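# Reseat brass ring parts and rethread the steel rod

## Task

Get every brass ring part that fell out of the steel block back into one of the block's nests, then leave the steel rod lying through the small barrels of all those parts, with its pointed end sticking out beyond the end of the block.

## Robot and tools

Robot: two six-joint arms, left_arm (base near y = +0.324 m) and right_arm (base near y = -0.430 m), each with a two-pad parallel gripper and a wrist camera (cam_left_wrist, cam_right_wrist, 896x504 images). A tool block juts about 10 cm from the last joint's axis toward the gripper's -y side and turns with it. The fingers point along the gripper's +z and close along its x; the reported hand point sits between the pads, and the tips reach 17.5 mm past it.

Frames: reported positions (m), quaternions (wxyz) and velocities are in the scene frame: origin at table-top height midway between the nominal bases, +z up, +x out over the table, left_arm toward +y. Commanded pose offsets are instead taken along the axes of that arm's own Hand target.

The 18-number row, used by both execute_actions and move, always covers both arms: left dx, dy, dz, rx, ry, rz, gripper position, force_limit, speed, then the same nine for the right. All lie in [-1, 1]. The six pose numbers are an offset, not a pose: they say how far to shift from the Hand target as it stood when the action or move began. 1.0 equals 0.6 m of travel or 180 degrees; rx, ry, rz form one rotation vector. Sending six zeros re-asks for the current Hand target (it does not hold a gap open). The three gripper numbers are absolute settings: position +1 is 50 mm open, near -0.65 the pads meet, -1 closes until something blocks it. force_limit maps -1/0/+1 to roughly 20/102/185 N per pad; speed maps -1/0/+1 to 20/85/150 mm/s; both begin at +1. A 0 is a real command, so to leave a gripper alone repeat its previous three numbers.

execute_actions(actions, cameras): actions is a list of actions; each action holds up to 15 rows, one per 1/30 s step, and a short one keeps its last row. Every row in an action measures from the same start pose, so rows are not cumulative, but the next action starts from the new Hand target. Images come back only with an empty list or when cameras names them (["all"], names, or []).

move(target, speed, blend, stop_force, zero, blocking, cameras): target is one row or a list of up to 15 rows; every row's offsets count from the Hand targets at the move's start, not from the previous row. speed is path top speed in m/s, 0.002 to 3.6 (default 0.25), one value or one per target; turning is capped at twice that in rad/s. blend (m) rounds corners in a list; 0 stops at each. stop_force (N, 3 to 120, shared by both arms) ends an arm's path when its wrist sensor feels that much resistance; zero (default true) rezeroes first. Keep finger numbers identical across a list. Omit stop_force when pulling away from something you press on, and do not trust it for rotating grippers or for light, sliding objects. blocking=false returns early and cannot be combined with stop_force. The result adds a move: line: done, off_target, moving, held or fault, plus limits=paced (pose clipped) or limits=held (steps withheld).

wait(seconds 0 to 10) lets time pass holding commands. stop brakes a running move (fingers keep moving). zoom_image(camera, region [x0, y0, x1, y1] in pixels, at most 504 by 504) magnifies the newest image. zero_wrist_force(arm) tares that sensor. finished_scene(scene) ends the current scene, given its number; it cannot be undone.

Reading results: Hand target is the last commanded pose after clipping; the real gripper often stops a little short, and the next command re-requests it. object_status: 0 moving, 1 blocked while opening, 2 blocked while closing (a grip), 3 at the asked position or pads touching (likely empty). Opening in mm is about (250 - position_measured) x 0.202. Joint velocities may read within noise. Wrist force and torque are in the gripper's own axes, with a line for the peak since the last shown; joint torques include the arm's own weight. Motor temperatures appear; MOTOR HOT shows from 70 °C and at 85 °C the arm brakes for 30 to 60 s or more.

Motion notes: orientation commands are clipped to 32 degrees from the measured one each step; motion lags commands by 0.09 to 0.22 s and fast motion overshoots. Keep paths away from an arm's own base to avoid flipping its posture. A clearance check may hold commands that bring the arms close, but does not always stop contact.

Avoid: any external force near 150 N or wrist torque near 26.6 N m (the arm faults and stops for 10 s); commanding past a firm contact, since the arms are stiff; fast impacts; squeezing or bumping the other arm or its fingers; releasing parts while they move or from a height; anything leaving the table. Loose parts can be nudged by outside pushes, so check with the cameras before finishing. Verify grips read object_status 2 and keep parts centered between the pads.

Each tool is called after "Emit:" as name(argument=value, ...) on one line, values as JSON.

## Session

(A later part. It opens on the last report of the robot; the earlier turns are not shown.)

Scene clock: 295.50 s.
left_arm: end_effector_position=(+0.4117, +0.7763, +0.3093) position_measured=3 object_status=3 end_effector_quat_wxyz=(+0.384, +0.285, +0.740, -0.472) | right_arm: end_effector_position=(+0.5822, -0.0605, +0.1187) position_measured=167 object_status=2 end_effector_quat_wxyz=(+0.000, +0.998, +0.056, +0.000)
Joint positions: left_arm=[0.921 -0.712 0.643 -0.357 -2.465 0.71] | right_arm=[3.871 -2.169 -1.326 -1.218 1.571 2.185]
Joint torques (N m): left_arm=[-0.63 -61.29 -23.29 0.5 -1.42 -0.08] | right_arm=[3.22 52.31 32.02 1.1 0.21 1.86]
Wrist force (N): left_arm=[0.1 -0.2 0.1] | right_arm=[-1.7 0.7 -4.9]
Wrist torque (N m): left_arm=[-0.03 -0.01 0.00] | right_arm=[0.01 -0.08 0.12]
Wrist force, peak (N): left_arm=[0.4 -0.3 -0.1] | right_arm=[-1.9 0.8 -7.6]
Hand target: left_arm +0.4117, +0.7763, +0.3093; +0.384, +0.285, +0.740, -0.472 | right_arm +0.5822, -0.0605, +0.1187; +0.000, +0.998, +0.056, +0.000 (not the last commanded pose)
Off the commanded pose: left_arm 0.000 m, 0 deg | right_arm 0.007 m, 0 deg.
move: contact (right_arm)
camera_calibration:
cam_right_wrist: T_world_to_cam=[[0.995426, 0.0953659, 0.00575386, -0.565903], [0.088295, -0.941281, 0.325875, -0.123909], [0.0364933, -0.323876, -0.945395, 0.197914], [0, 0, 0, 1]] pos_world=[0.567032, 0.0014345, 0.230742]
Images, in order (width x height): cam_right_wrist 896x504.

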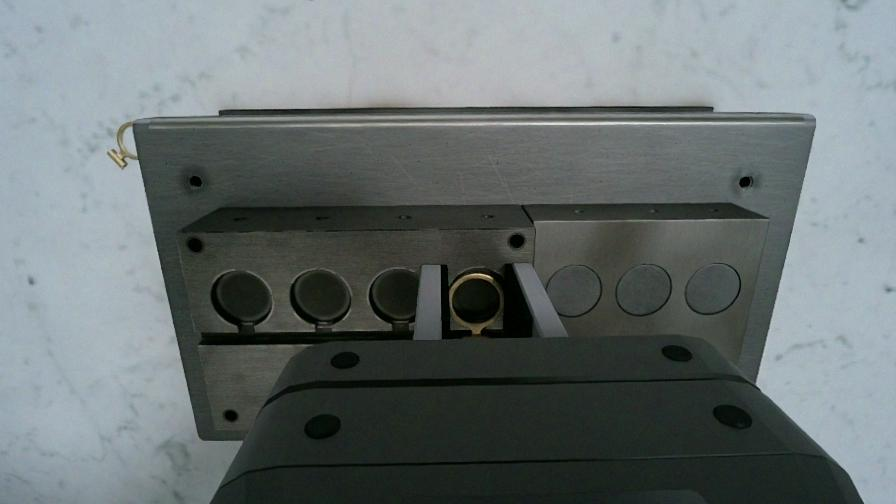

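Emit:
zoom_image(camera="cam_right_wrist", region=[200, 250, 360, 350])

Emit:
zoom_image(camera="cam_right_wrist", region=[435, 255, 515, 335])

Scaled by 3.150 from the camera's 896x504 image, which has a finer 1280x720 frame.

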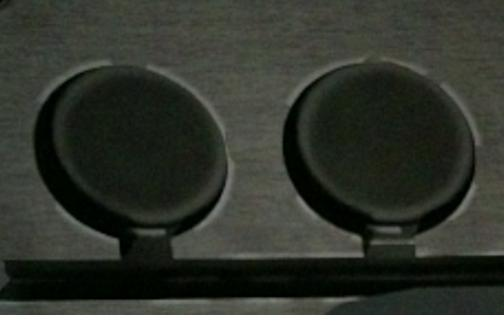

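Scaled by 6.300 from the camera's 896x504 image, which has a finer 1280x720 frame.

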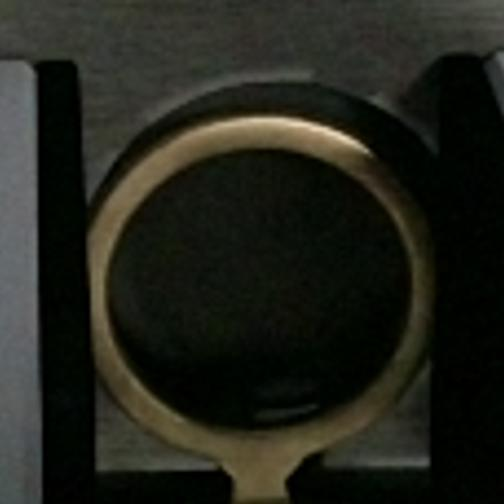

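Emit:
move(target=[[0,0,0,0,0,0,1,1,1,0,0,-0.0017,0,0,0,-1,-1,-1],[0,0,0,0,0,0,1,1,1,0.0005,-0.0008,-0.0017,0,0,0,-1,-1,-1]], speed=0.02)

Emit:
move(target=[0,0,0,0,0,0,1,1,1,0,0,0.0083,0,0,0,-1,-1,-1], speed=0.004, stop_force=4, cameras=["cam_right_wrist"])

Emit:
zoom_image(camera="cam_right_wrist", region=[435, 255, 515, 335])

Scene clock: 332.53 s.
left_arm: end_effector_position=(+0.4117, +0.7763, +0.3093) position_measured=3 object_status=3 end_effector_quat_wxyz=(+0.384, +0.285, +0.740, -0.472) | right_arm: end_effector_position=(+0.5825, -0.0600, +0.1198) position_measured=167 object_status=2 end_effector_quat_wxyz=(+0.000, +0.998, +0.056, +0.000)
Joint positions: left_arm=[0.921 -0.712 0.643 -0.357 -2.465 0.71] | right_arm=[3.872 -2.17 -1.322 -1.221 1.571 2.185]
Joint torques (N m): left_arm=[-1.28 -61.29 -23.46 0.66 -1.51 -0.22] | right_arm=[12.95 42.89 27.77 1.07 0.36 2.08]
Wrist force (N): left_arm=[0.1 -0.2 -0.1] | right_arm=[0.1 -0.1 -0.1]
Wrist torque (N m): left_arm=[-0.03 -0.01 0.00] | right_arm=[-0.02 -0.04 0.06]
Wrist force, peak (N): left_arm=[0.0 -0.6 0.3] | right_arm=[-1.7 0.7 -5.2]
Hand target: left_arm +0.4117, +0.7763, +0.3093; +0.384, +0.285, +0.740, -0.472 | right_arm +0.5824, -0.0600, +0.1197; +0.000, +0.998, +0.056, +0.000
Off the commanded pose: left_arm 0.000 m, 0 deg | right_arm 0.000 m, 0 deg.
move: done

Scene clock: 334.00 s.
left_arm: end_effector_position=(+0.4117, +0.7763, +0.3093) position_measured=3 object_status=3 end_effector_quat_wxyz=(+0.384, +0.285, +0.740, -0.472) | right_arm: end_effector_position=(+0.5824, -0.0600, +0.1186) position_measured=167 object_status=2 end_effector_quat_wxyz=(+0.000, +0.998, +0.056, +0.000)
Joint positions: left_arm=[0.921 -0.712 0.643 -0.357 -2.465 0.71] | right_arm=[3.872 -2.171 -1.324 -1.218 1.571 2.185]
Joint torques (N m): left_arm=[-0.25 -61.59 -24.3 0.56 -1.65 -0.25] | right_arm=[11.63 53.09 32.09 1.03 0.35 1.49]
Wrist force (N): left_arm=[-0.2 -0.3 -0.2] | right_arm=[-1.3 1.0 -4.4]
Wrist torque (N m): left_arm=[-0.05 0.03 -0.01] | right_arm=[0.02 -0.06 0.05]
Wrist force, peak (N): left_arm=[-0.1 -0.5 0.1] | right_arm=[-1.7 1.9 -8.5]
Hand target: left_arm +0.4117, +0.7763, +0.3093; +0.384, +0.285, +0.740, -0.472 | right_arm +0.5824, -0.0600, +0.1186; +0.000, +0.998, +0.056, +0.000 (not the last commanded pose)
Off the commanded pose: left_arm 0.000 m, 0 deg | right_arm 0.004 m, 0 deg.
move: contact (right_arm)
camera_calibration:
cam_right_wrist: T_world_to_cam=[[0.995422, 0.095398, 0.00584796, -0.566169], [0.0882945, -0.941278, 0.325883, -0.123425], [0.0365932, -0.323875, -0.945392, 0.197917], [0, 0, 0, 1]] pos_world=[0.567232, 0.00193455, 0.230642]
Images, in order (width x height): cam_right_wrist 896x504.

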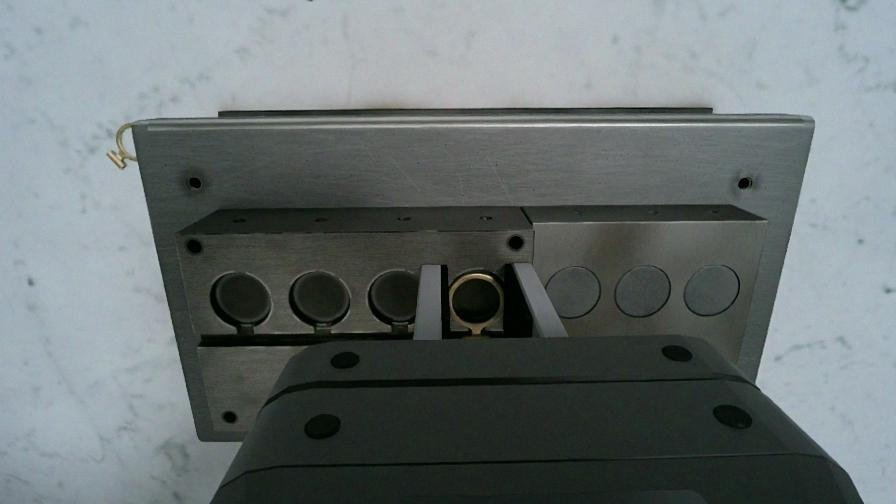

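Scaled by 6.300 from the camera's 896x504 image, which has a finer 1280x720 frame.

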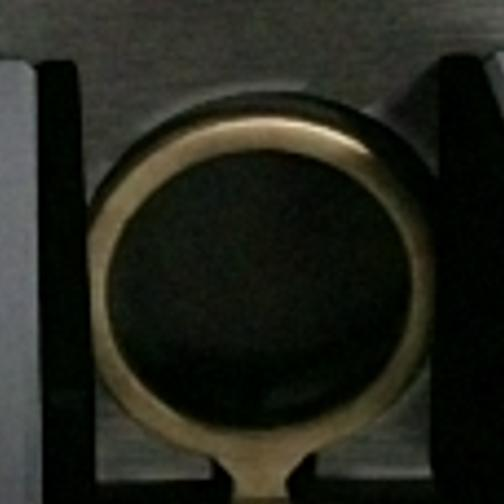

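Emit:
move(target=[[0,0,0,0,0,0,1,1,1,0,0,-0.0003,0,0,0,-1,-1,-1],[0,0,0,0,0,0,1,1,1,0,0,-0.0003,0,0,0,0,-1,-1]], speed=0.01, cameras=["cam_right_wrist"])

Emit:
zoom_image(camera="cam_right_wrist", region=[425, 245, 525, 345])

Scene clock: 343.47 s.
left_arm: end_effector_position=(+0.4117, +0.7763, +0.3093) position_measured=3 object_status=3 end_effector_quat_wxyz=(+0.384, +0.285, +0.740, -0.472) | right_arm: end_effector_position=(+0.5824, -0.0600, +0.1188) position_measured=152 object_status=3 end_effector_quat_wxyz=(+0.000, +0.998, +0.056, +0.000)
Joint positions: left_arm=[0.921 -0.712 0.643 -0.357 -2.465 0.71] | right_arm=[3.872 -2.17 -1.324 -1.219 1.571 2.185]
Joint torques (N m): left_arm=[-0.45 -62.08 -24.37 0.61 -1.47 0.09] | right_arm=[10.49 54.84 32.22 0.75 0.34 1.3]
Wrist force (N): left_arm=[0.2 -0.1 0.0] | right_arm=[-0.2 0.0 -0.1]
Wrist torque (N m): left_arm=[-0.02 -0.04 0.00] | right_arm=[0.00 0.01 0.06]
Wrist force, peak (N): left_arm=[0.4 -0.5 0.3] | right_arm=[-1.3 1.1 -4.9]
Hand target: left_arm +0.4117, +0.7763, +0.3093; +0.384, +0.285, +0.740, -0.472 | right_arm +0.5824, -0.0600, +0.1188; +0.000, +0.998, +0.056, +0.000
Off the commanded pose: left_arm 0.000 m, 0 deg | right_arm 0.000 m, 0 deg.
move: done
camera_calibration:
cam_right_wrist: T_world_to_cam=[[0.995422, 0.0953965, 0.0058485, -0.56617], [0.0882929, -0.941278, 0.325883, -0.123489], [0.0365932, -0.323875, -0.945392, 0.198106], [0, 0, 0, 1]] pos_world=[0.567232, 0.00193455, 0.230842]
Images, in order (width x height): cam_right_wrist 896x504.

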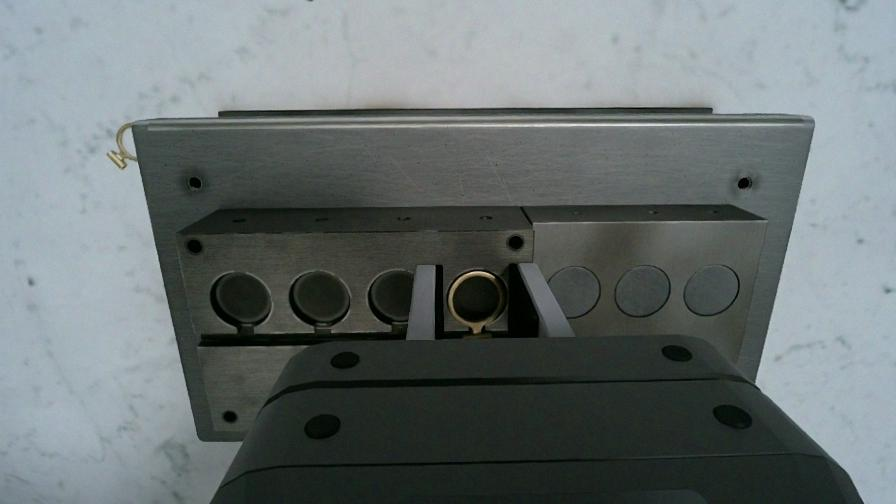

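Scaled by 5.040 from the camera's 896x504 image, which has a finer 1280x720 frame.

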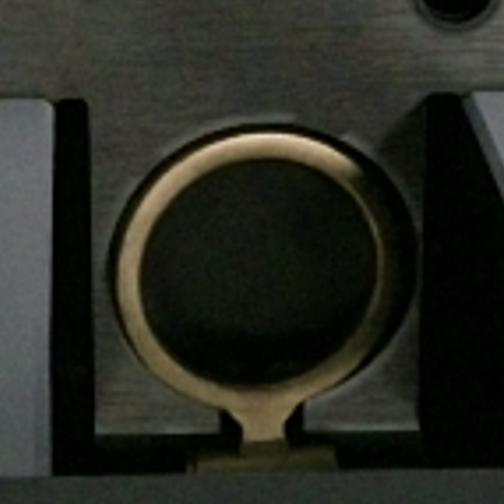

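Emit:
move(target=[[0,0,0,0,0,0,1,1,1,0,0,-0.1,0,0,0,0,-1,-1]], speed=0.1, cameras=["cam_right_wrist"])

Emit:
zoom_image(camera="cam_right_wrist", region=[370, 200, 570, 300])

Scene clock: 347.63 s.
left_arm: end_effector_position=(+0.4117, +0.7763, +0.3093) position_measured=3 object_status=3 end_effector_quat_wxyz=(+0.384, +0.285, +0.740, -0.472) | right_arm: end_effector_position=(+0.5825, -0.0599, +0.1788) position_measured=152 object_status=3 end_effector_quat_wxyz=(+0.000, +0.998, +0.056, +0.000)
Joint positions: left_arm=[0.921 -0.712 0.643 -0.357 -2.465 0.71] | right_arm=[3.872 -2.129 -1.231 -1.353 1.571 2.185]
Joint torques (N m): left_arm=[-0.63 -61.07 -24.03 0.4 -1.67 -0.04] | right_arm=[-1.65 40.26 14.63 4.93 -0.55 -1.33]
Wrist force (N): left_arm=[0.0 -0.3 0.0] | right_arm=[-0.2 0.0 -0.5]
Wrist torque (N m): left_arm=[-0.05 0.00 0.00] | right_arm=[-0.01 0.02 0.06]
Wrist force, peak (N): left_arm=[0.2 -0.5 0.1] | right_arm=[-0.2 0.0 -1.8]
Hand target: left_arm +0.4117, +0.7763, +0.3093; +0.384, +0.285, +0.740, -0.472 | right_arm +0.5825, -0.0600, +0.1788; +0.000, +0.998, +0.056, +0.000
Off the commanded pose: left_arm 0.000 m, 0 deg | right_arm 0.000 m, 0 deg.
move: done
camera_calibration:
cam_right_wrist: T_world_to_cam=[[0.995419, 0.0954232, 0.00595316, -0.56665], [0.0882886, -0.941317, 0.325771, -0.143048], [0.03669, -0.323753, -0.94543, 0.254877], [0, 0, 0, 1]] pos_world=[0.567332, 0.00193507, 0.290942]
Images, in order (width x height): cam_right_wrist 896x504.

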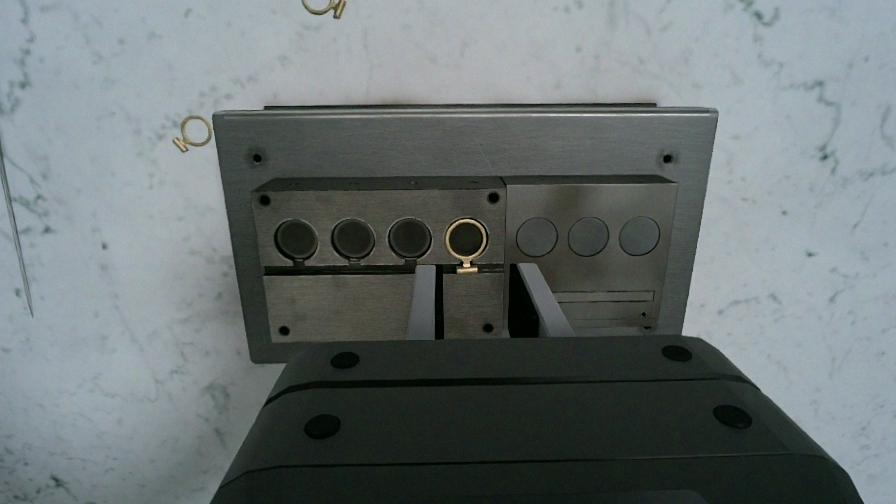

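Scaled by 2.520 from the camera's 896x504 image, which has a finer 1280x720 frame.

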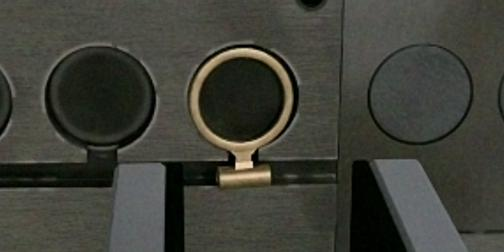

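Emit:
move(target=[[0,0,0,0,0,0,1,1,1,-0.018,0.05,0.075,0,0,0,0,-1,-1]], speed=0.1, cameras=["cam_right_wrist"])

Emit:
zoom_image(camera="cam_right_wrist", region=[430, 160, 550, 270])

Scene clock: 356.43 s.
left_arm: end_effector_position=(+0.4117, +0.7763, +0.3093) position_measured=3 object_status=3 end_effector_quat_wxyz=(+0.384, +0.285, +0.740, -0.472) | right_arm: end_effector_position=(+0.5751, -0.0911, +0.1339) position_measured=152 object_status=3 end_effector_quat_wxyz=(+0.000, +0.998, +0.056, +0.000)
Joint positions: left_arm=[0.921 -0.712 0.643 -0.357 -2.465 0.71] | right_arm=[3.845 -2.107 -1.385 -1.221 1.571 2.158]
Joint torques (N m): left_arm=[-0.95 -61.35 -24.25 0.44 -1.46 -0.2] | right_arm=[11.69 39.24 27.68 1.35 -0.4 2.19]
Wrist force (N): left_arm=[0.0 -0.2 -0.2] | right_arm=[0.0 -0.2 -0.4]
Wrist torque (N m): left_arm=[-0.02 0.00 0.00] | right_arm=[-0.04 -0.01 0.07]
Wrist force, peak (N): left_arm=[0.3 -0.4 0.1] | right_arm=[0.0 -1.3 -1.8]
Hand target: left_arm +0.4117, +0.7763, +0.3093; +0.384, +0.285, +0.740, -0.472 | right_arm +0.5750, -0.0910, +0.1338; +0.000, +0.998, +0.056, +0.000
Off the commanded pose: left_arm 0.000 m, 0 deg | right_arm 0.000 m, 0 deg.
move: done
camera_calibration:
cam_right_wrist: T_world_to_cam=[[0.995437, 0.0952359, 0.00601793, -0.55608], [0.0880906, -0.941337, 0.325768, -0.156899], [0.0366897, -0.323751, -0.945431, 0.202536], [0, 0, 0, 1]] pos_world=[0.559933, -0.0291652, 0.245943]
Images, in order (width x height): cam_right_wrist 896x504.

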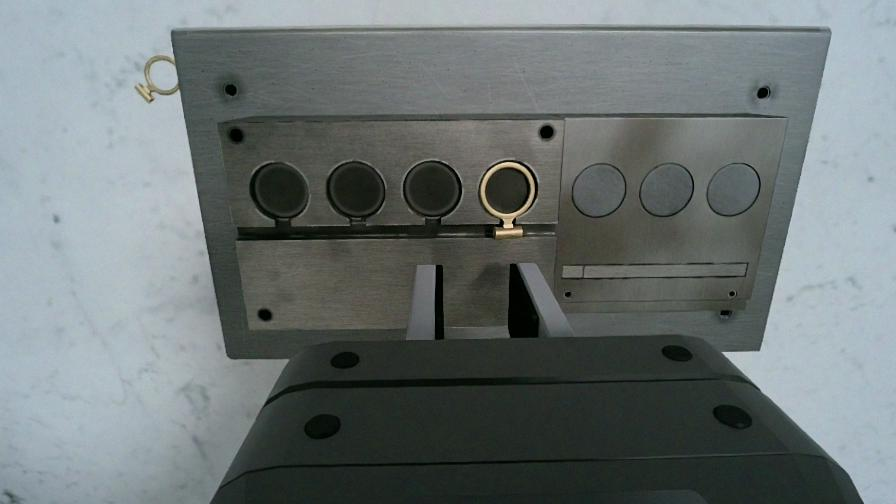

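Scaled by 4.200 from the camera's 896x504 image, which has a finer 1280x720 frame.

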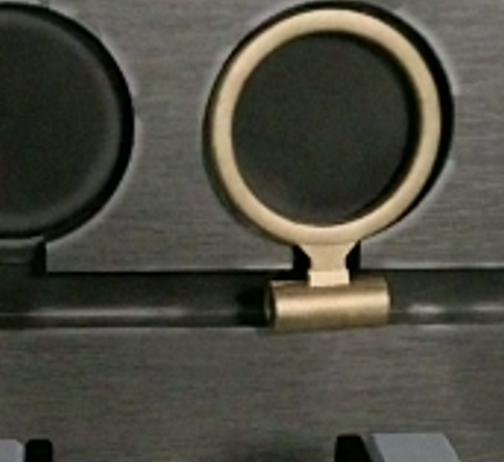

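Emit:
move(target=[[0,0,0,0,0,0,1,1,1,0,0,0,0,0,0,-1,-1,-1],[0,0,0,0,0,0,1,1,1,0,0,0.02,0,0,0,-1,-1,-1]], speed=0.1)

Emit:
move(target=[[0,0,0,0,0,0,1,1,1,0,0,0.023,0,0,0,-1,-1,-1]], speed=0.006, stop_force=4)

Scene clock: 383.37 s.
left_arm: end_effector_position=(+0.4117, +0.7763, +0.3093) position_measured=3 object_status=3 end_effector_quat_wxyz=(+0.384, +0.285, +0.740, -0.472) | right_arm: end_effector_position=(+0.5750, -0.0910, +0.1215) position_measured=251 object_status=3 end_effector_quat_wxyz=(+0.000, +0.998, +0.056, +0.000)
Joint positions: left_arm=[0.921 -0.712 0.643 -0.357 -2.465 0.71] | right_arm=[3.845 -2.118 -1.402 -1.193 1.571 2.158]
Joint torques (N m): left_arm=[-0.93 -61.73 -23.7 0.36 -1.55 -0.11] | right_arm=[12.66 53.33 29.96 1.24 -0.82 2.13]
Wrist force (N): left_arm=[0.1 -0.1 0.2] | right_arm=[-0.1 -0.2 -0.3]
Wrist torque (N m): left_arm=[-0.02 -0.01 0.00] | right_arm=[-0.06 0.00 0.05]
Wrist force, peak (N): left_arm=[0.3 -0.5 0.1] | right_arm=[0.3 -0.2 -0.6]
Hand target: left_arm +0.4117, +0.7763, +0.3093; +0.384, +0.285, +0.740, -0.472 | right_arm +0.5750, -0.0910, +0.1218; +0.000, +0.998, +0.056, +0.000
Off the commanded pose: left_arm 0.000 m, 0 deg | right_arm 0.000 m, 0 deg.
move: done

Scene clock: 385.00 s.
left_arm: end_effector_position=(+0.4117, +0.7763, +0.3093) position_measured=3 object_status=3 end_effector_quat_wxyz=(+0.384, +0.285, +0.740, -0.472) | right_arm: end_effector_position=(+0.5750, -0.0910, +0.1184) position_measured=251 object_status=3 end_effector_quat_wxyz=(+0.000, +0.998, +0.056, +0.000)
Joint positions: left_arm=[0.921 -0.712 0.643 -0.357 -2.465 0.71] | right_arm=[3.845 -2.121 -1.406 -1.187 1.571 2.158]
Joint torques (N m): left_arm=[-1.5 -60.96 -23.99 0.31 -1.49 -0.09] | right_arm=[12.41 49.52 30.96 0.21 -0.67 2.04]
Wrist force (N): left_arm=[0.3 -0.2 0.0] | right_arm=[1.1 -0.7 -4.1]
Wrist torque (N m): left_arm=[-0.04 -0.05 0.00] | right_arm=[-0.01 0.02 0.06]
Wrist force, peak (N): left_arm=[0.2 -0.4 0.0] | right_arm=[-2.9 3.2 -13.3]
Hand target: left_arm +0.4117, +0.7763, +0.3093; +0.384, +0.285, +0.740, -0.472 | right_arm +0.5750, -0.0910, +0.1184; +0.000, +0.998, +0.056, +0.000 (not the last commanded pose)
Off the commanded pose: left_arm 0.000 m, 0 deg | right_arm 0.010 m, 0 deg.
move: contact (right_arm)

Emit:
move(target=[[0,0,0,0,0,0,1,1,1,0,0,-0.012,0,0,0,-1,-1,-1],[0,0,0,0,0,0,1,1,1,0.0192,-0.0365,-0.012,0,0,0,-1,-1,-1]], speed=0.08)

Emit:
move(target=[[0,0,0,0,0,0,1,1,1,0,0,0.018,0,0,0,-1,-1,-1]], speed=0.005, stop_force=3)

Scene clock: 394.63 s.
left_arm: end_effector_position=(+0.4117, +0.7763, +0.3093) position_measured=3 object_status=3 end_effector_quat_wxyz=(+0.384, +0.285, +0.740, -0.472) | right_arm: end_effector_position=(+0.5840, -0.0678, +0.1256) position_measured=251 object_status=3 end_effector_quat_wxyz=(+0.000, +0.998, +0.056, +0.000)
Joint positions: left_arm=[0.921 -0.712 0.643 -0.357 -2.465 0.71] | right_arm=[3.862 -2.159 -1.325 -1.23 1.571 2.175]
Joint torques (N m): left_arm=[-1.07 -61.53 -25.36 0.44 -1.48 -0.18] | right_arm=[-14.83 52.22 16.34 5.49 -0.3 -2.1]
Wrist force (N): left_arm=[0.2 -0.3 -0.1] | right_arm=[0.0 -0.1 -0.1]
Wrist torque (N m): left_arm=[-0.05 -0.03 0.00] | right_arm=[-0.01 -0.02 0.03]
Wrist force, peak (N): left_arm=[0.2 -0.5 0.0] | right_arm=[1.2 -0.5 -4.2]
Hand target: left_arm +0.4117, +0.7763, +0.3093; +0.384, +0.285, +0.740, -0.472 | right_arm +0.5841, -0.0679, +0.1256; +0.000, +0.998, +0.056, +0.000
Off the commanded pose: left_arm 0.000 m, 0 deg | right_arm 0.000 m, 0 deg.
move: done

Scene clock: 397.13 s.
left_arm: end_effector_position=(+0.4117, +0.7763, +0.3093) position_measured=3 object_status=3 end_effector_quat_wxyz=(+0.384, +0.285, +0.740, -0.472) | right_arm: end_effector_position=(+0.5840, -0.0679, +0.1187) position_measured=251 object_status=3 end_effector_quat_wxyz=(+0.000, +0.998, +0.056, +0.000)
Joint positions: left_arm=[0.921 -0.712 0.643 -0.357 -2.465 0.71] | right_arm=[3.862 -2.164 -1.334 -1.215 1.571 2.175]
Joint torques (N m): left_arm=[-1.1 -62.03 -24.55 0.45 -1.3 -0.18] | right_arm=[-14.15 52.09 31.82 0.76 1.12 -1.98]
Wrist force (N): left_arm=[0.3 -0.1 0.2] | right_arm=[-0.7 0.6 -3.3]
Wrist torque (N m): left_arm=[-0.02 -0.04 0.00] | right_arm=[0.00 -0.02 0.04]
Wrist force, peak (N): left_arm=[0.5 -0.5 0.1] | right_arm=[-2.3 1.8 -9.4]
Hand target: left_arm +0.4117, +0.7763, +0.3093; +0.384, +0.285, +0.740, -0.472 | right_arm +0.5840, -0.0679, +0.1187; +0.000, +0.998, +0.056, +0.000 (not the last commanded pose)
Off the commanded pose: left_arm 0.000 m, 0 deg | right_arm 0.004 m, 0 deg.
move: contact (right_arm)

Emit:
move(target=[[0,0,0,0,0,0,1,1,1,0,0,-0.07,0,0,0,-1,-1,-1],[0,0,0,0,0,0,1,1,1,-0.2733,-0.0697,-0.07,0,0,0.2556,-1,-1,-1],[0,0,0,0,0,0,1,1,1,-0.2733,-0.0697,0.09,0,0,0.2556,-1,-1,-1]], speed=0.2, blend=[0.01,0.02,0])

Emit:
move(target=[[0,0,0,0,0,0,1,1,1,0,0,0,0,0,0,0.3,-1,0]], speed=0.2, cameras=["cam_right_wrist"])

Scene clock: 446.70 s.
left_arm: end_effector_position=(+0.4117, +0.7763, +0.3093) position_measured=3 object_status=3 end_effector_quat_wxyz=(+0.384, +0.285, +0.740, -0.472) | right_arm: end_effector_position=(+0.4164, -0.0447, +0.0648) position_measured=251 object_status=3 end_effector_quat_wxyz=(+0.000, +0.941, -0.339, +0.000)
Joint positions: left_arm=[0.921 -0.712 0.643 -0.357 -2.465 0.71] | right_arm=[4.079 -1.962 -1.81 -0.94 1.571 3.195]
Joint torques (N m): left_arm=[-0.88 -62.08 -24.67 0.51 -1.4 -0.08] | right_arm=[-14.03 32.35 25.58 4.28 -0.94 1.87]
Wrist force (N): left_arm=[0.0 -0.3 -0.1] | right_arm=[0.1 0.2 -0.2]
Wrist torque (N m): left_arm=[-0.05 0.00 0.01] | right_arm=[0.02 -0.03 0.09]
Wrist force, peak (N): left_arm=[0.1 -0.5 0.3] | right_arm=[-0.7 0.4 -3.5]
Hand target: left_arm +0.4117, +0.7763, +0.3093; +0.384, +0.285, +0.740, -0.472 | right_arm +0.4164, -0.0447, +0.0648; +0.000, +0.941, -0.339, +0.000
Off the commanded pose: left_arm 0.000 m, 0 deg | right_arm 0.000 m, 0 deg.
move: done

Scene clock: 447.27 s.
left_arm: end_effector_position=(+0.4117, +0.7763, +0.3093) position_measured=3 object_status=3 end_effector_quat_wxyz=(+0.384, +0.285, +0.740, -0.472) | right_arm: end_effector_position=(+0.4164, -0.0446, +0.0648) position_measured=107 object_status=0 end_effector_quat_wxyz=(+0.000, +0.941, -0.339, +0.000)
Joint positions: left_arm=[0.921 -0.712 0.643 -0.357 -2.465 0.71] | right_arm=[4.079 -1.962 -1.81 -0.94 1.571 3.195]
Joint torques (N m): left_arm=[-0.49 -60.89 -24.96 0.41 -1.57 -0.07] | right_arm=[-14.22 29.86 23 5.52 -0.5 1.95]
Wrist force (N): left_arm=[0.0 -0.1 0.1] | right_arm=[0.0 0.1 -0.1]
Wrist torque (N m): left_arm=[-0.02 0.00 0.00] | right_arm=[0.00 0.01 0.09]
Wrist force, peak (N): left_arm=[0.3 -0.3 -0.2] | right_arm=[-0.2 0.2 -0.3]
Hand target: left_arm +0.4117, +0.7763, +0.3093; +0.384, +0.285, +0.740, -0.472 | right_arm +0.4164, -0.0447, +0.0648; +0.000, +0.941, -0.339, +0.000
Off the commanded pose: left_arm 0.000 m, 0 deg | right_arm 0.000 m, 0 deg.
move: done
camera_calibration:
cam_right_wrist: T_world_to_cam=[[0.760048, -0.649838, 0.00606252, -0.337381], [-0.61577, -0.717157, 0.326365, 0.226313], [-0.207736, -0.251786, -0.945225, 0.263066], [0, 0, 0, 1]] pos_world=[0.450431, 0.0092952, 0.176841]
Images, in order (width x height): cam_right_wrist 896x504.

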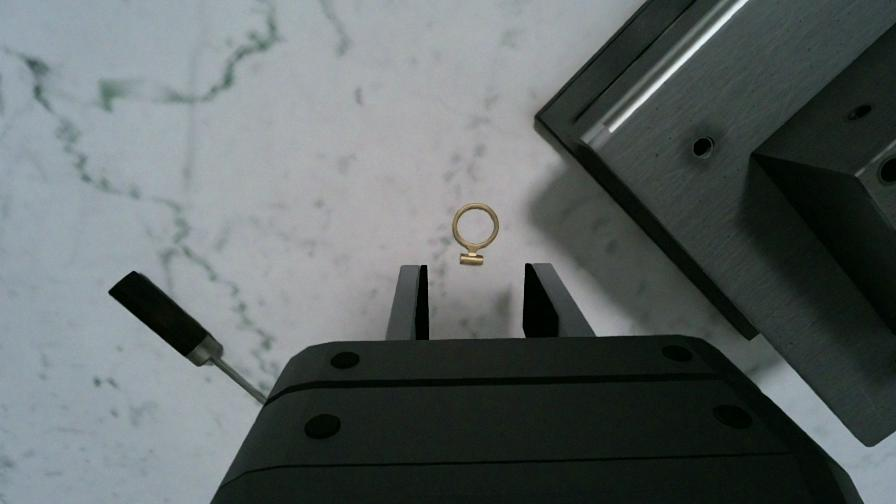

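Emit:
move(target=[[0,0,0,0,0,0,1,1,1,0.0033,-0.0025,0.0,0,0,0.0344,0.3,-1,0],[0,0,0,0,0,0,1,1,1,0.0033,-0.0025,0.058,0,0,0.0344,0.3,-1,0]], speed=0.05, stop_force=8, cameras=["cam_right_wrist"])

Emit:
zoom_image(camera="cam_right_wrist", region=[400, 220, 560, 340])

Scene clock: 466.90 s.
left_arm: end_effector_position=(+0.4117, +0.7763, +0.3093) position_measured=3 object_status=3 end_effector_quat_wxyz=(+0.384, +0.285, +0.740, -0.472) | right_arm: end_effector_position=(+0.4188, -0.0448, +0.0300) position_measured=107 object_status=3 end_effector_quat_wxyz=(+0.000, +0.921, -0.389, +0.000)
Joint positions: left_arm=[0.921 -0.712 0.643 -0.357 -2.465 0.71] | right_arm=[4.075 -2.018 -1.836 -0.858 1.571 3.299]
Joint torques (N m): left_arm=[-0.69 -61.12 -25.09 0.51 -1.35 -0.17] | right_arm=[11.76 45.37 29.88 0.71 -1.04 -1.55]
Wrist force (N): left_arm=[0.3 -0.4 0.2] | right_arm=[0.2 0.1 -0.3]
Wrist torque (N m): left_arm=[-0.06 -0.04 0.00] | right_arm=[0.02 -0.03 0.11]
Wrist force, peak (N): left_arm=[0.6 0.0 0.3] | right_arm=[0.0 -0.1 -1.1]
Hand target: left_arm +0.4117, +0.7763, +0.3093; +0.384, +0.285, +0.740, -0.472 | right_arm +0.4188, -0.0448, +0.0300; +0.000, +0.921, -0.389, +0.000
Off the commanded pose: left_arm 0.000 m, 0 deg | right_arm 0.000 m, 0 deg.
move: done
camera_calibration:
cam_right_wrist: T_world_to_cam=[[0.685466, -0.728079, 0.0061234, -0.311323], [-0.689579, -0.646474, 0.326422, 0.273209], [-0.233702, -0.227974, -0.945204, 0.24261], [0, 0, 0, 1]] pos_world=[0.458499, 0.00526309, 0.142041]
Images, in order (width x height): cam_right_wrist 896x504.

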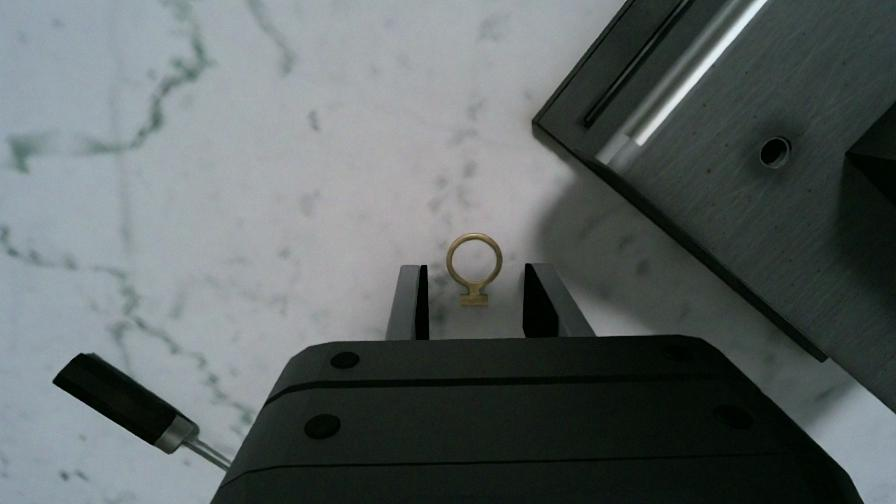

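Scaled by 3.150 from the camera's 896x504 image, which has a finer 1280x720 frame.

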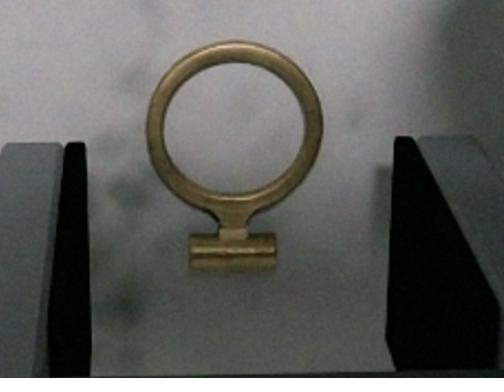

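Emit:
move(target=[[0,0,0,0,0,0,1,1,1,0,0,0.0187,0,0,0.0055,0.3,-1,0]], speed=0.012, stop_force=5, cameras=["cam_right_wrist"])

Emit:
zoom_image(camera="cam_right_wrist", region=[400, 220, 560, 340])

Scene clock: 478.37 s.
left_arm: end_effector_position=(+0.4117, +0.7763, +0.3093) position_measured=3 object_status=3 end_effector_quat_wxyz=(+0.384, +0.285, +0.740, -0.472) | right_arm: end_effector_position=(+0.4188, -0.0448, +0.0188) position_measured=107 object_status=3 end_effector_quat_wxyz=(+0.000, +0.918, -0.397, +0.000)
Joint positions: left_arm=[0.921 -0.712 0.643 -0.357 -2.465 0.71] | right_arm=[4.075 -2.037 -1.844 -0.832 1.571 3.317]
Joint torques (N m): left_arm=[-0.75 -61.85 -26.05 0.53 -1.54 -0.21] | right_arm=[12.04 45.87 27.13 0.68 -0.78 -2.09]
Wrist force (N): left_arm=[0.3 -0.1 -0.1] | right_arm=[0.0 0.1 -0.2]
Wrist torque (N m): left_arm=[-0.01 -0.04 0.00] | right_arm=[0.02 -0.01 -0.04]
Wrist force, peak (N): left_arm=[0.3 -0.5 -0.3] | right_arm=[0.3 0.2 -0.5]
Hand target: left_arm +0.4117, +0.7763, +0.3093; +0.384, +0.285, +0.740, -0.472 | right_arm +0.4188, -0.0448, +0.0188; +0.000, +0.918, -0.397, +0.000
Off the commanded pose: left_arm 0.000 m, 0 deg | right_arm 0.000 m, 0 deg.
move: done
camera_calibration:
cam_right_wrist: T_world_to_cam=[[0.672773, -0.739824, 0.00611681, -0.306473], [-0.700641, -0.634442, 0.326474, 0.281954], [-0.237653, -0.223929, -0.945186, 0.233834], [0, 0, 0, 1]] pos_world=[0.459306, 0.00450931, 0.130841]
Images, in order (width x height): cam_right_wrist 896x504.

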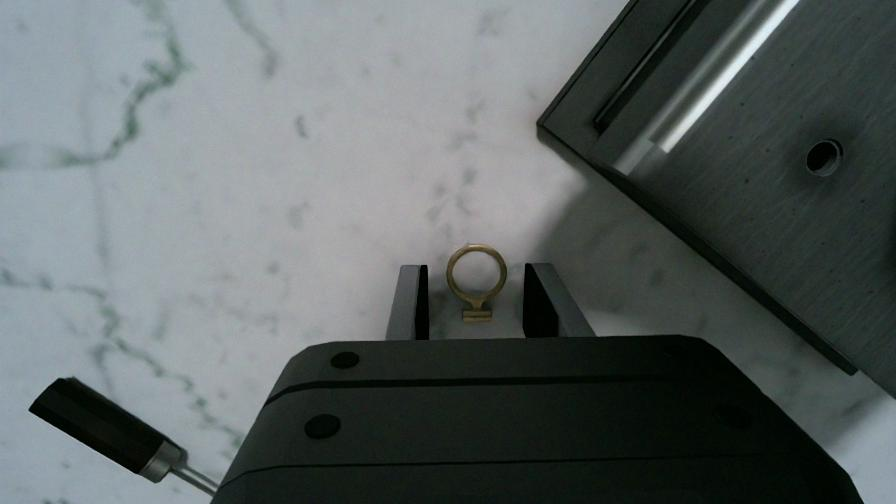

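Scaled by 3.150 from the camera's 896x504 image, which has a finer 1280x720 frame.

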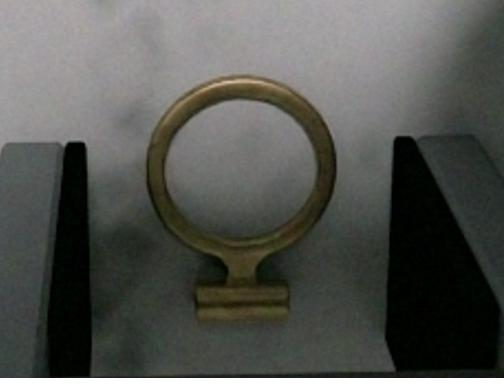

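Emit:
move(target=[[0,0,0,0,0,0,1,1,1,0,0,0,0,0,0,-1,-1,-1]], cameras=["cam_right_wrist"])

Emit:
zoom_image(camera="cam_right_wrist", region=[400, 220, 560, 340])

Scene clock: 483.33 s.
left_arm: end_effector_position=(+0.4117, +0.7763, +0.3093) position_measured=3 object_status=3 end_effector_quat_wxyz=(+0.384, +0.285, +0.740, -0.472) | right_arm: end_effector_position=(+0.4188, -0.0448, +0.0188) position_measured=167 object_status=0 end_effector_quat_wxyz=(+0.000, +0.918, -0.397, +0.000)
Joint positions: left_arm=[0.921 -0.712 0.643 -0.357 -2.465 0.71] | right_arm=[4.075 -2.037 -1.844 -0.832 1.571 3.317]
Joint torques (N m): left_arm=[-1.35 -62.33 -24.87 0.5 -1.49 -0.24] | right_arm=[11.21 46.03 29.41 0.81 -0.84 -2.13]
Wrist force (N): left_arm=[0.3 -0.2 0.1] | right_arm=[0.1 0.1 -0.1]
Wrist torque (N m): left_arm=[-0.04 -0.05 0.00] | right_arm=[0.01 -0.01 -0.04]
Wrist force, peak (N): left_arm=[0.2 -0.6 -0.2] | right_arm=[0.3 0.2 -0.3]
Hand target: left_arm +0.4117, +0.7763, +0.3093; +0.384, +0.285, +0.740, -0.472 | right_arm +0.4188, -0.0448, +0.0188; +0.000, +0.918, -0.397, +0.000
Off the commanded pose: left_arm 0.000 m, 0 deg | right_arm 0.000 m, 0 deg.
move: done
camera_calibration:
cam_right_wrist: T_world_to_cam=[[0.672771, -0.739825, 0.00611736, -0.306472], [-0.700642, -0.634441, 0.326474, 0.281954], [-0.237653, -0.223929, -0.945186, 0.233834], [0, 0, 0, 1]] pos_world=[0.459306, 0.00450931, 0.130841]
Images, in order (width x height): cam_right_wrist 896x504.

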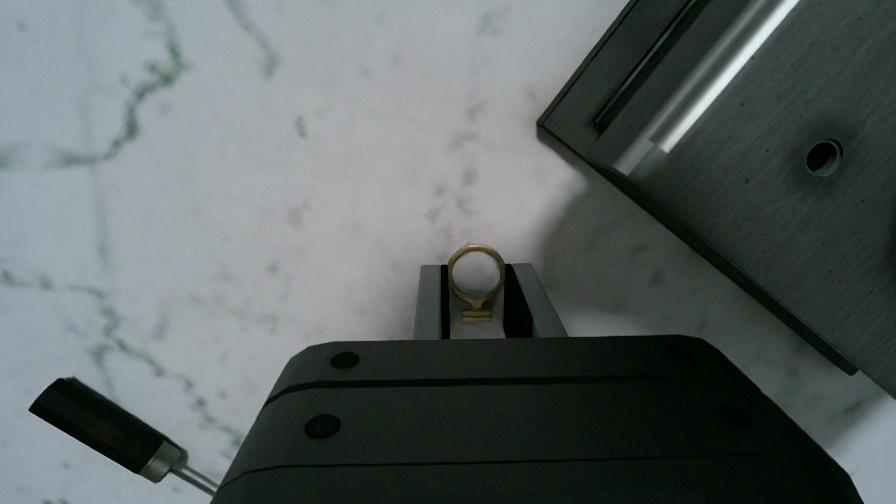

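Scaled by 3.150 from the camera's 896x504 image, which has a finer 1280x720 frame.

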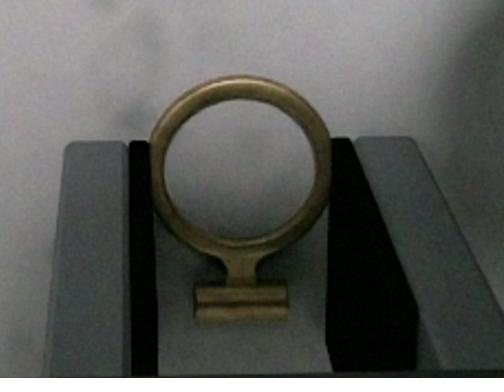

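Emit:
move(target=[[0,0,0,0,0,0,1,1,1,0,0,-0.227,0,0,0,-1,-1,-1],[0,0,0,0,0,0,1,1,1,0.1688,-0.1092,-0.227,0,0,-0.2956,-1,-1,-1],[0,0,0,0,0,0,1,1,1,0.1688,-0.1092,-0.174,0,0,-0.2956,-1,-1,-1]], speed=[0.15,0.2,0.1], blend=[0.02,0,0], cameras=["cam_right_wrist"])

Emit:
zoom_image(camera="cam_right_wrist", region=[420, 225, 540, 345])

Scene clock: 504.40 s.
left_arm: end_effector_position=(+0.4117, +0.7763, +0.3093) position_measured=3 object_status=3 end_effector_quat_wxyz=(+0.384, +0.285, +0.740, -0.472) | right_arm: end_effector_position=(+0.5360, -0.0737, +0.1230) position_measured=167 object_status=2 end_effector_quat_wxyz=(+0.000, +0.998, +0.056, +0.000)
Joint positions: left_arm=[0.921 -0.712 0.643 -0.357 -2.465 0.71] | right_arm=[3.903 -2.061 -1.488 -1.164 1.571 2.216]
Joint torques (N m): left_arm=[-0.26 -62.05 -24.48 0.54 -1.53 -0.19] | right_arm=[12.57 49.41 32.16 1.49 0.64 -2.18]
Wrist force (N): left_arm=[0.0 -0.2 0.1] | right_arm=[0.0 0.2 0.0]
Wrist torque (N m): left_arm=[-0.04 -0.01 0.00] | right_arm=[0.02 -0.01 -0.03]
Wrist force, peak (N): left_arm=[0.5 -0.3 0.3] | right_arm=[0.0 0.2 -2.3]
Hand target: left_arm +0.4117, +0.7763, +0.3093; +0.384, +0.285, +0.740, -0.472 | right_arm +0.5360, -0.0737, +0.1231; +0.000, +0.998, +0.056, +0.000
Off the commanded pose: left_arm 0.000 m, 0 deg | right_arm 0.000 m, 0 deg.
move: done
camera_calibration:
cam_right_wrist: T_world_to_cam=[[0.995396, 0.0956789, 0.00575078, -0.51865], [0.0885915, -0.941248, 0.325888, -0.133939], [0.0365935, -0.323878, -0.945391, 0.199399], [0, 0, 0, 1]] pos_world=[0.520831, -0.0118651, 0.235142]
Images, in order (width x height): cam_right_wrist 896x504.

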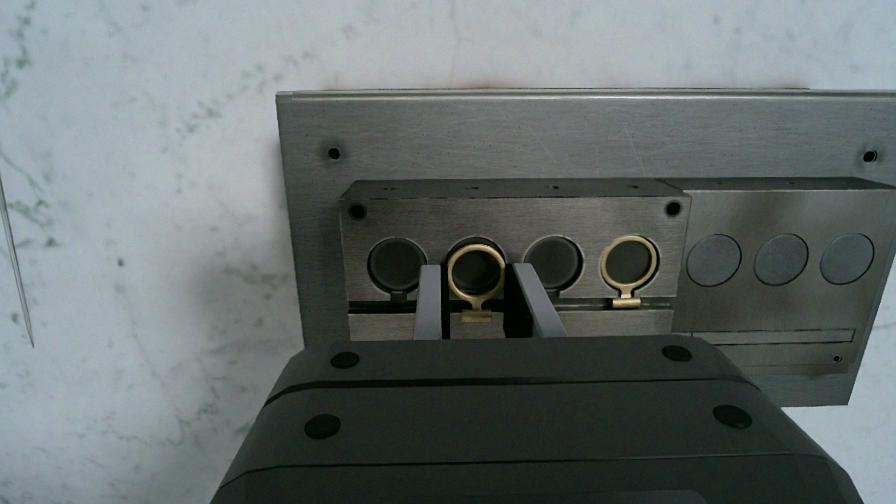

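Scaled by 4.200 from the camera's 896x504 image, which has a finer 1280x720 frame.

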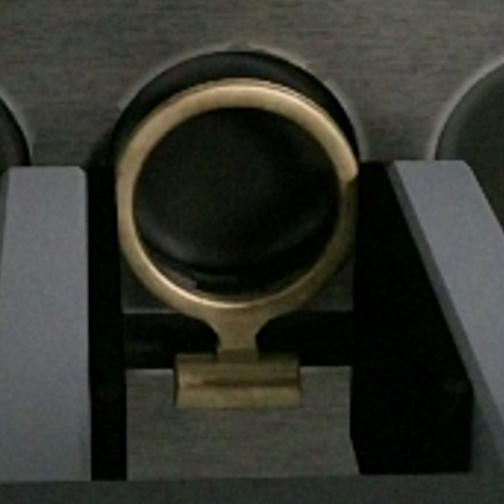

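Emit:
move(target=[[0,0,0,0,0,0,1,1,1,0,0,0.0078,0,0,0,-1,-1,-1]], speed=0.005, stop_force=4, cameras=["cam_right_wrist"])

Emit:
zoom_image(camera="cam_right_wrist", region=[420, 225, 540, 345])

Scene clock: 510.20 s.
left_arm: end_effector_position=(+0.4117, +0.7763, +0.3093) position_measured=3 object_status=3 end_effector_quat_wxyz=(+0.384, +0.285, +0.740, -0.472) | right_arm: end_effector_position=(+0.5360, -0.0737, +0.1184) position_measured=167 object_status=2 end_effector_quat_wxyz=(+0.000, +0.998, +0.056, +0.000)
Joint positions: left_arm=[0.921 -0.712 0.643 -0.357 -2.465 0.71] | right_arm=[3.903 -2.065 -1.494 -1.154 1.571 2.216]
Joint torques (N m): left_arm=[-1.55 -61.96 -24.69 0.5 -1.59 -0.18] | right_arm=[12.33 42.1 18.18 1.73 -0.53 -1.92]
Wrist force (N): left_arm=[0.2 0.0 0.1] | right_arm=[-1.0 1.3 -3.5]
Wrist torque (N m): left_arm=[-0.01 -0.03 0.00] | right_arm=[0.09 0.03 -0.02]
Wrist force, peak (N): left_arm=[0.0 -0.5 0.3] | right_arm=[-1.0 1.2 -3.6]
Hand target: left_arm +0.4117, +0.7763, +0.3093; +0.384, +0.285, +0.740, -0.472 | right_arm +0.5360, -0.0737, +0.1184; +0.000, +0.998, +0.056, +0.000
Off the commanded pose: left_arm 0.000 m, 0 deg | right_arm 0.000 m, 0 deg.
move: done
camera_calibration:
cam_right_wrist: T_world_to_cam=[[0.995392, 0.0957095, 0.00584542, -0.518643], [0.0885894, -0.941246, 0.325896, -0.132408], [0.0366934, -0.323877, -0.945387, 0.194903], [0, 0, 0, 1]] pos_world=[0.520831, -0.011865, 0.230442]
Images, in order (width x height): cam_right_wrist 896x504.

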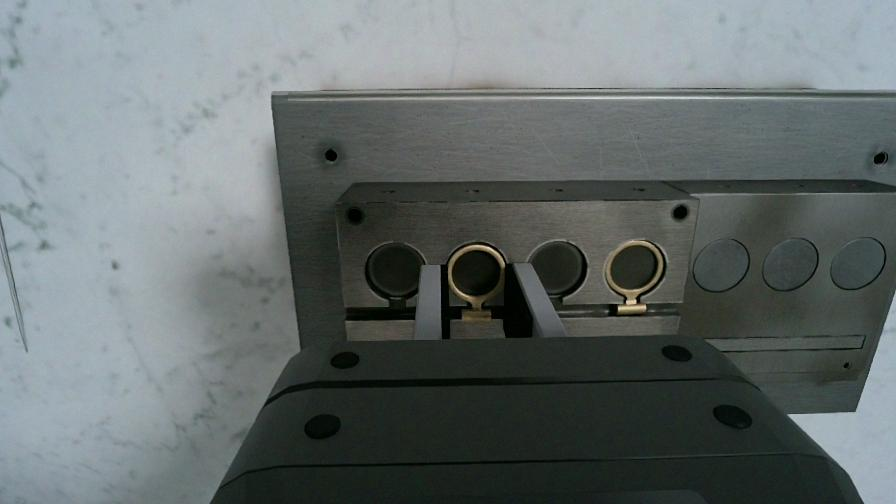

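Scaled by 4.200 from the camera's 896x504 image, which has a finer 1280x720 frame.

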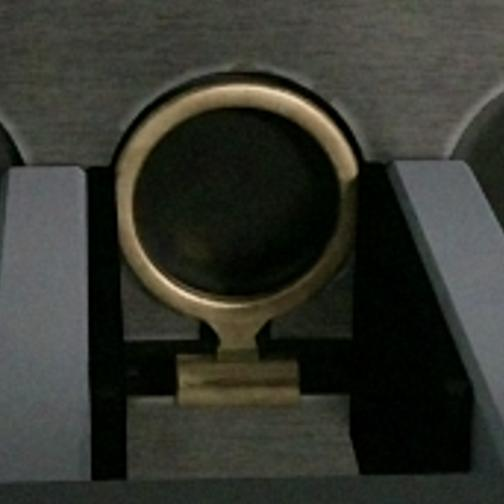

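Emit:
move(target=[[0,0,0,0,0,0,1,1,1,0,0,-0.0005,0,0,0,-1,-1,-1],[0,0,0,0,0,0,1,1,1,0,0,-0.0005,0,0,0,0,-1,-1],[0,0,0,0,0,0,1,1,1,0,0,-0.017,0,0,0,0,-1,-1]], speed=0.02, cameras=["cam_right_wrist"])

Emit:
zoom_image(camera="cam_right_wrist", region=[420, 205, 540, 325])

Emit:
zoom_image(camera="cam_right_wrist", region=[560, 205, 680, 325])

Scene clock: 519.37 s.
left_arm: end_effector_position=(+0.4117, +0.7763, +0.3093) position_measured=3 object_status=3 end_effector_quat_wxyz=(+0.384, +0.285, +0.740, -0.472) | right_arm: end_effector_position=(+0.5360, -0.0737, +0.1288) position_measured=152 object_status=3 end_effector_quat_wxyz=(+0.000, +0.998, +0.056, +0.000)
Joint positions: left_arm=[0.921 -0.712 0.643 -0.357 -2.465 0.71] | right_arm=[3.903 -2.056 -1.48 -1.177 1.571 2.216]
Joint torques (N m): left_arm=[-0.68 -62.65 -25.28 0.56 -1.49 -0.23] | right_arm=[10.69 37.4 18.02 4.45 -0.63 -0.75]
Wrist force (N): left_arm=[-0.1 -0.2 0.2] | right_arm=[-0.1 0.2 -0.2]
Wrist torque (N m): left_arm=[-0.03 0.03 0.01] | right_arm=[0.03 0.01 -0.02]
Wrist force, peak (N): left_arm=[0.4 -0.4 0.1] | right_arm=[-1.0 1.2 -3.7]
Hand target: left_arm +0.4117, +0.7763, +0.3093; +0.384, +0.285, +0.740, -0.472 | right_arm +0.5360, -0.0737, +0.1286; +0.000, +0.998, +0.056, +0.000
Off the commanded pose: left_arm 0.000 m, 0 deg | right_arm 0.000 m, 0 deg.
move: done
camera_calibration:
cam_right_wrist: T_world_to_cam=[[0.995388, 0.0957457, 0.00594684, -0.518736], [0.088595, -0.941284, 0.325785, -0.135712], [0.0367902, -0.323756, -0.945425, 0.204823], [0, 0, 0, 1]] pos_world=[0.520832, -0.0117645, 0.240942]
Images, in order (width x height): cam_right_wrist 896x504.

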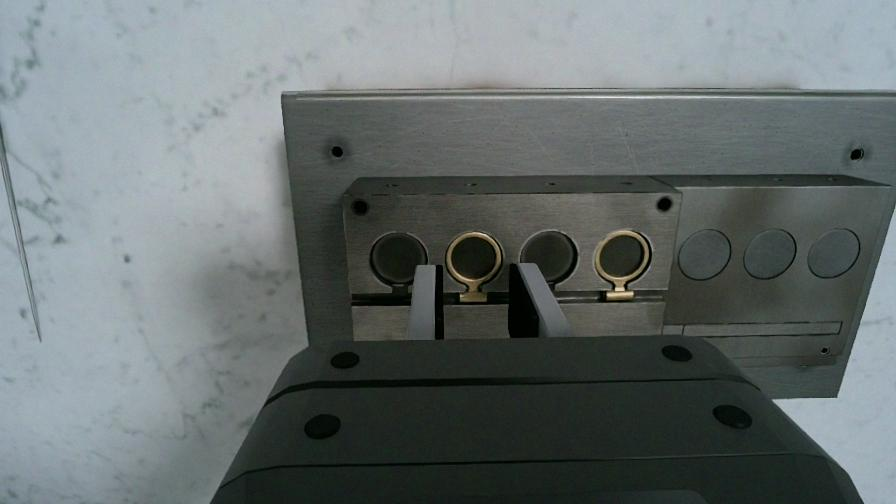

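Scaled by 4.200 from the camera's 896x504 image, which has a finer 1280x720 frame.

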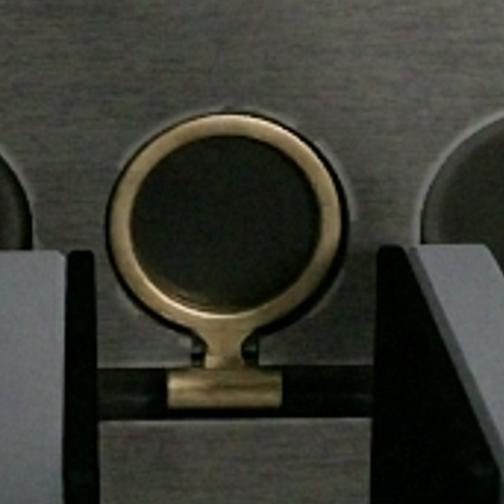

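Scaled by 4.200 from the camera's 896x504 image, which has a finer 1280x720 frame.

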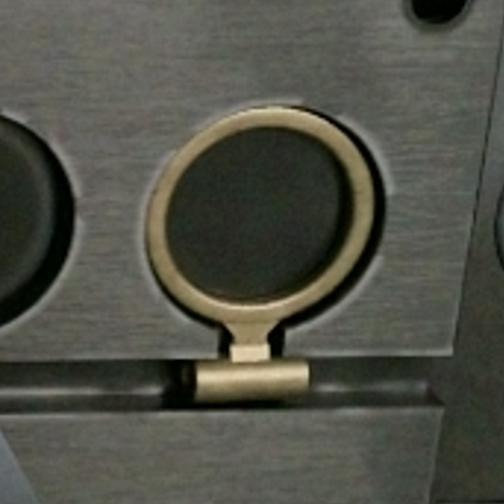

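Emit:
move(target=[[0,0,0,0,0,0,1,1,1,0,0,-0.052,0,0,0,0,-1,-1],[0,0,0,0,0,0,1,1,1,-0.0418,-0.1903,-0.052,0,0,-0.3367,0,-1,-1],[0,0,0,0,0,0,1,1,1,-0.0418,-0.1903,0.106,0,0,-0.3367,0.3,-1,-1]], speed=[0.15,0.2,0.15], blend=[0.01,0.0,0], cameras=["cam_right_wrist"])

Scene clock: 536.70 s.
left_arm: end_effector_position=(+0.4117, +0.7763, +0.3093) position_measured=3 object_status=3 end_effector_quat_wxyz=(+0.384, +0.285, +0.740, -0.472) | right_arm: end_effector_position=(+0.4983, +0.0369, +0.0651) position_measured=107 object_status=0 end_effector_quat_wxyz=(+0.000, +0.834, +0.552, +0.000)
Joint positions: left_arm=[0.921 -0.712 0.643 -0.357 -2.465 0.71] | right_arm=[4.054 -2.198 -1.427 -1.088 1.571 1.309]
Joint torques (N m): left_arm=[-1.64 -62.63 -24.99 0.54 -1.6 -0.19] | right_arm=[-13.98 46.06 32.5 4.97 -0.62 -1.85]
Wrist force (N): left_arm=[0.1 -0.1 0.2] | right_arm=[0.0 -0.2 -0.3]
Wrist torque (N m): left_arm=[-0.01 -0.02 0.00] | right_arm=[-0.03 -0.02 -0.04]
Wrist force, peak (N): left_arm=[0.5 -0.4 0.2] | right_arm=[0.2 -0.2 -2.8]
Hand target: left_arm +0.4117, +0.7763, +0.3093; +0.384, +0.285, +0.740, -0.472 | right_arm +0.4983, +0.0369, +0.0650; +0.000, +0.834, +0.552, +0.000
Off the commanded pose: left_arm 0.000 m, 0 deg | right_arm 0.000 m, 0 deg.
move: done
camera_calibration:
cam_right_wrist: T_world_to_cam=[[0.405213, 0.9142, 0.00637858, -0.227544], [0.863666, -0.385084, 0.325256, -0.414257], [0.299806, -0.126289, -0.945604, 0.0434149], [0, 0, 0, 1]] pos_world=[0.436967, 0.0539795, 0.177245]
Images, in order (width x height): cam_right_wrist 896x504.

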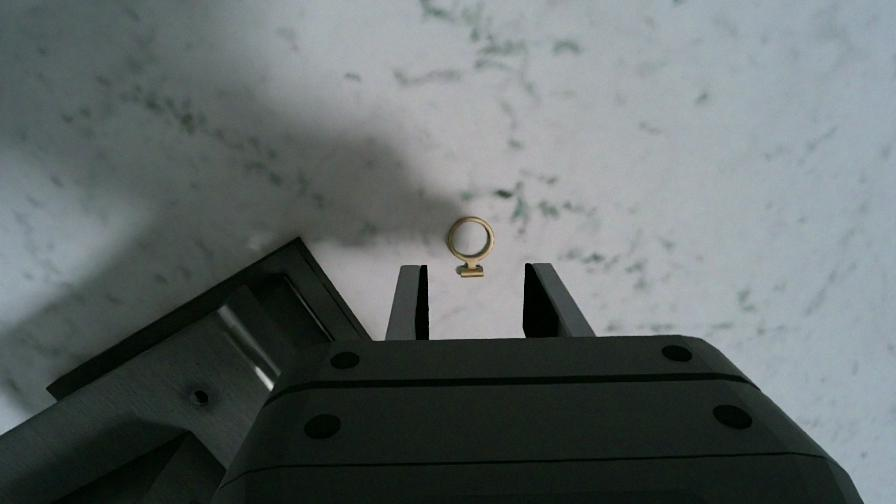

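Emit:
zoom_image(camera="cam_right_wrist", region=[400, 200, 540, 300])

Scaled by 3.600 from the camera's 896x504 image, which has a finer 1280x720 frame.

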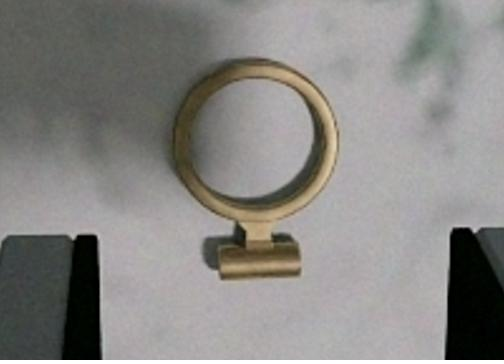

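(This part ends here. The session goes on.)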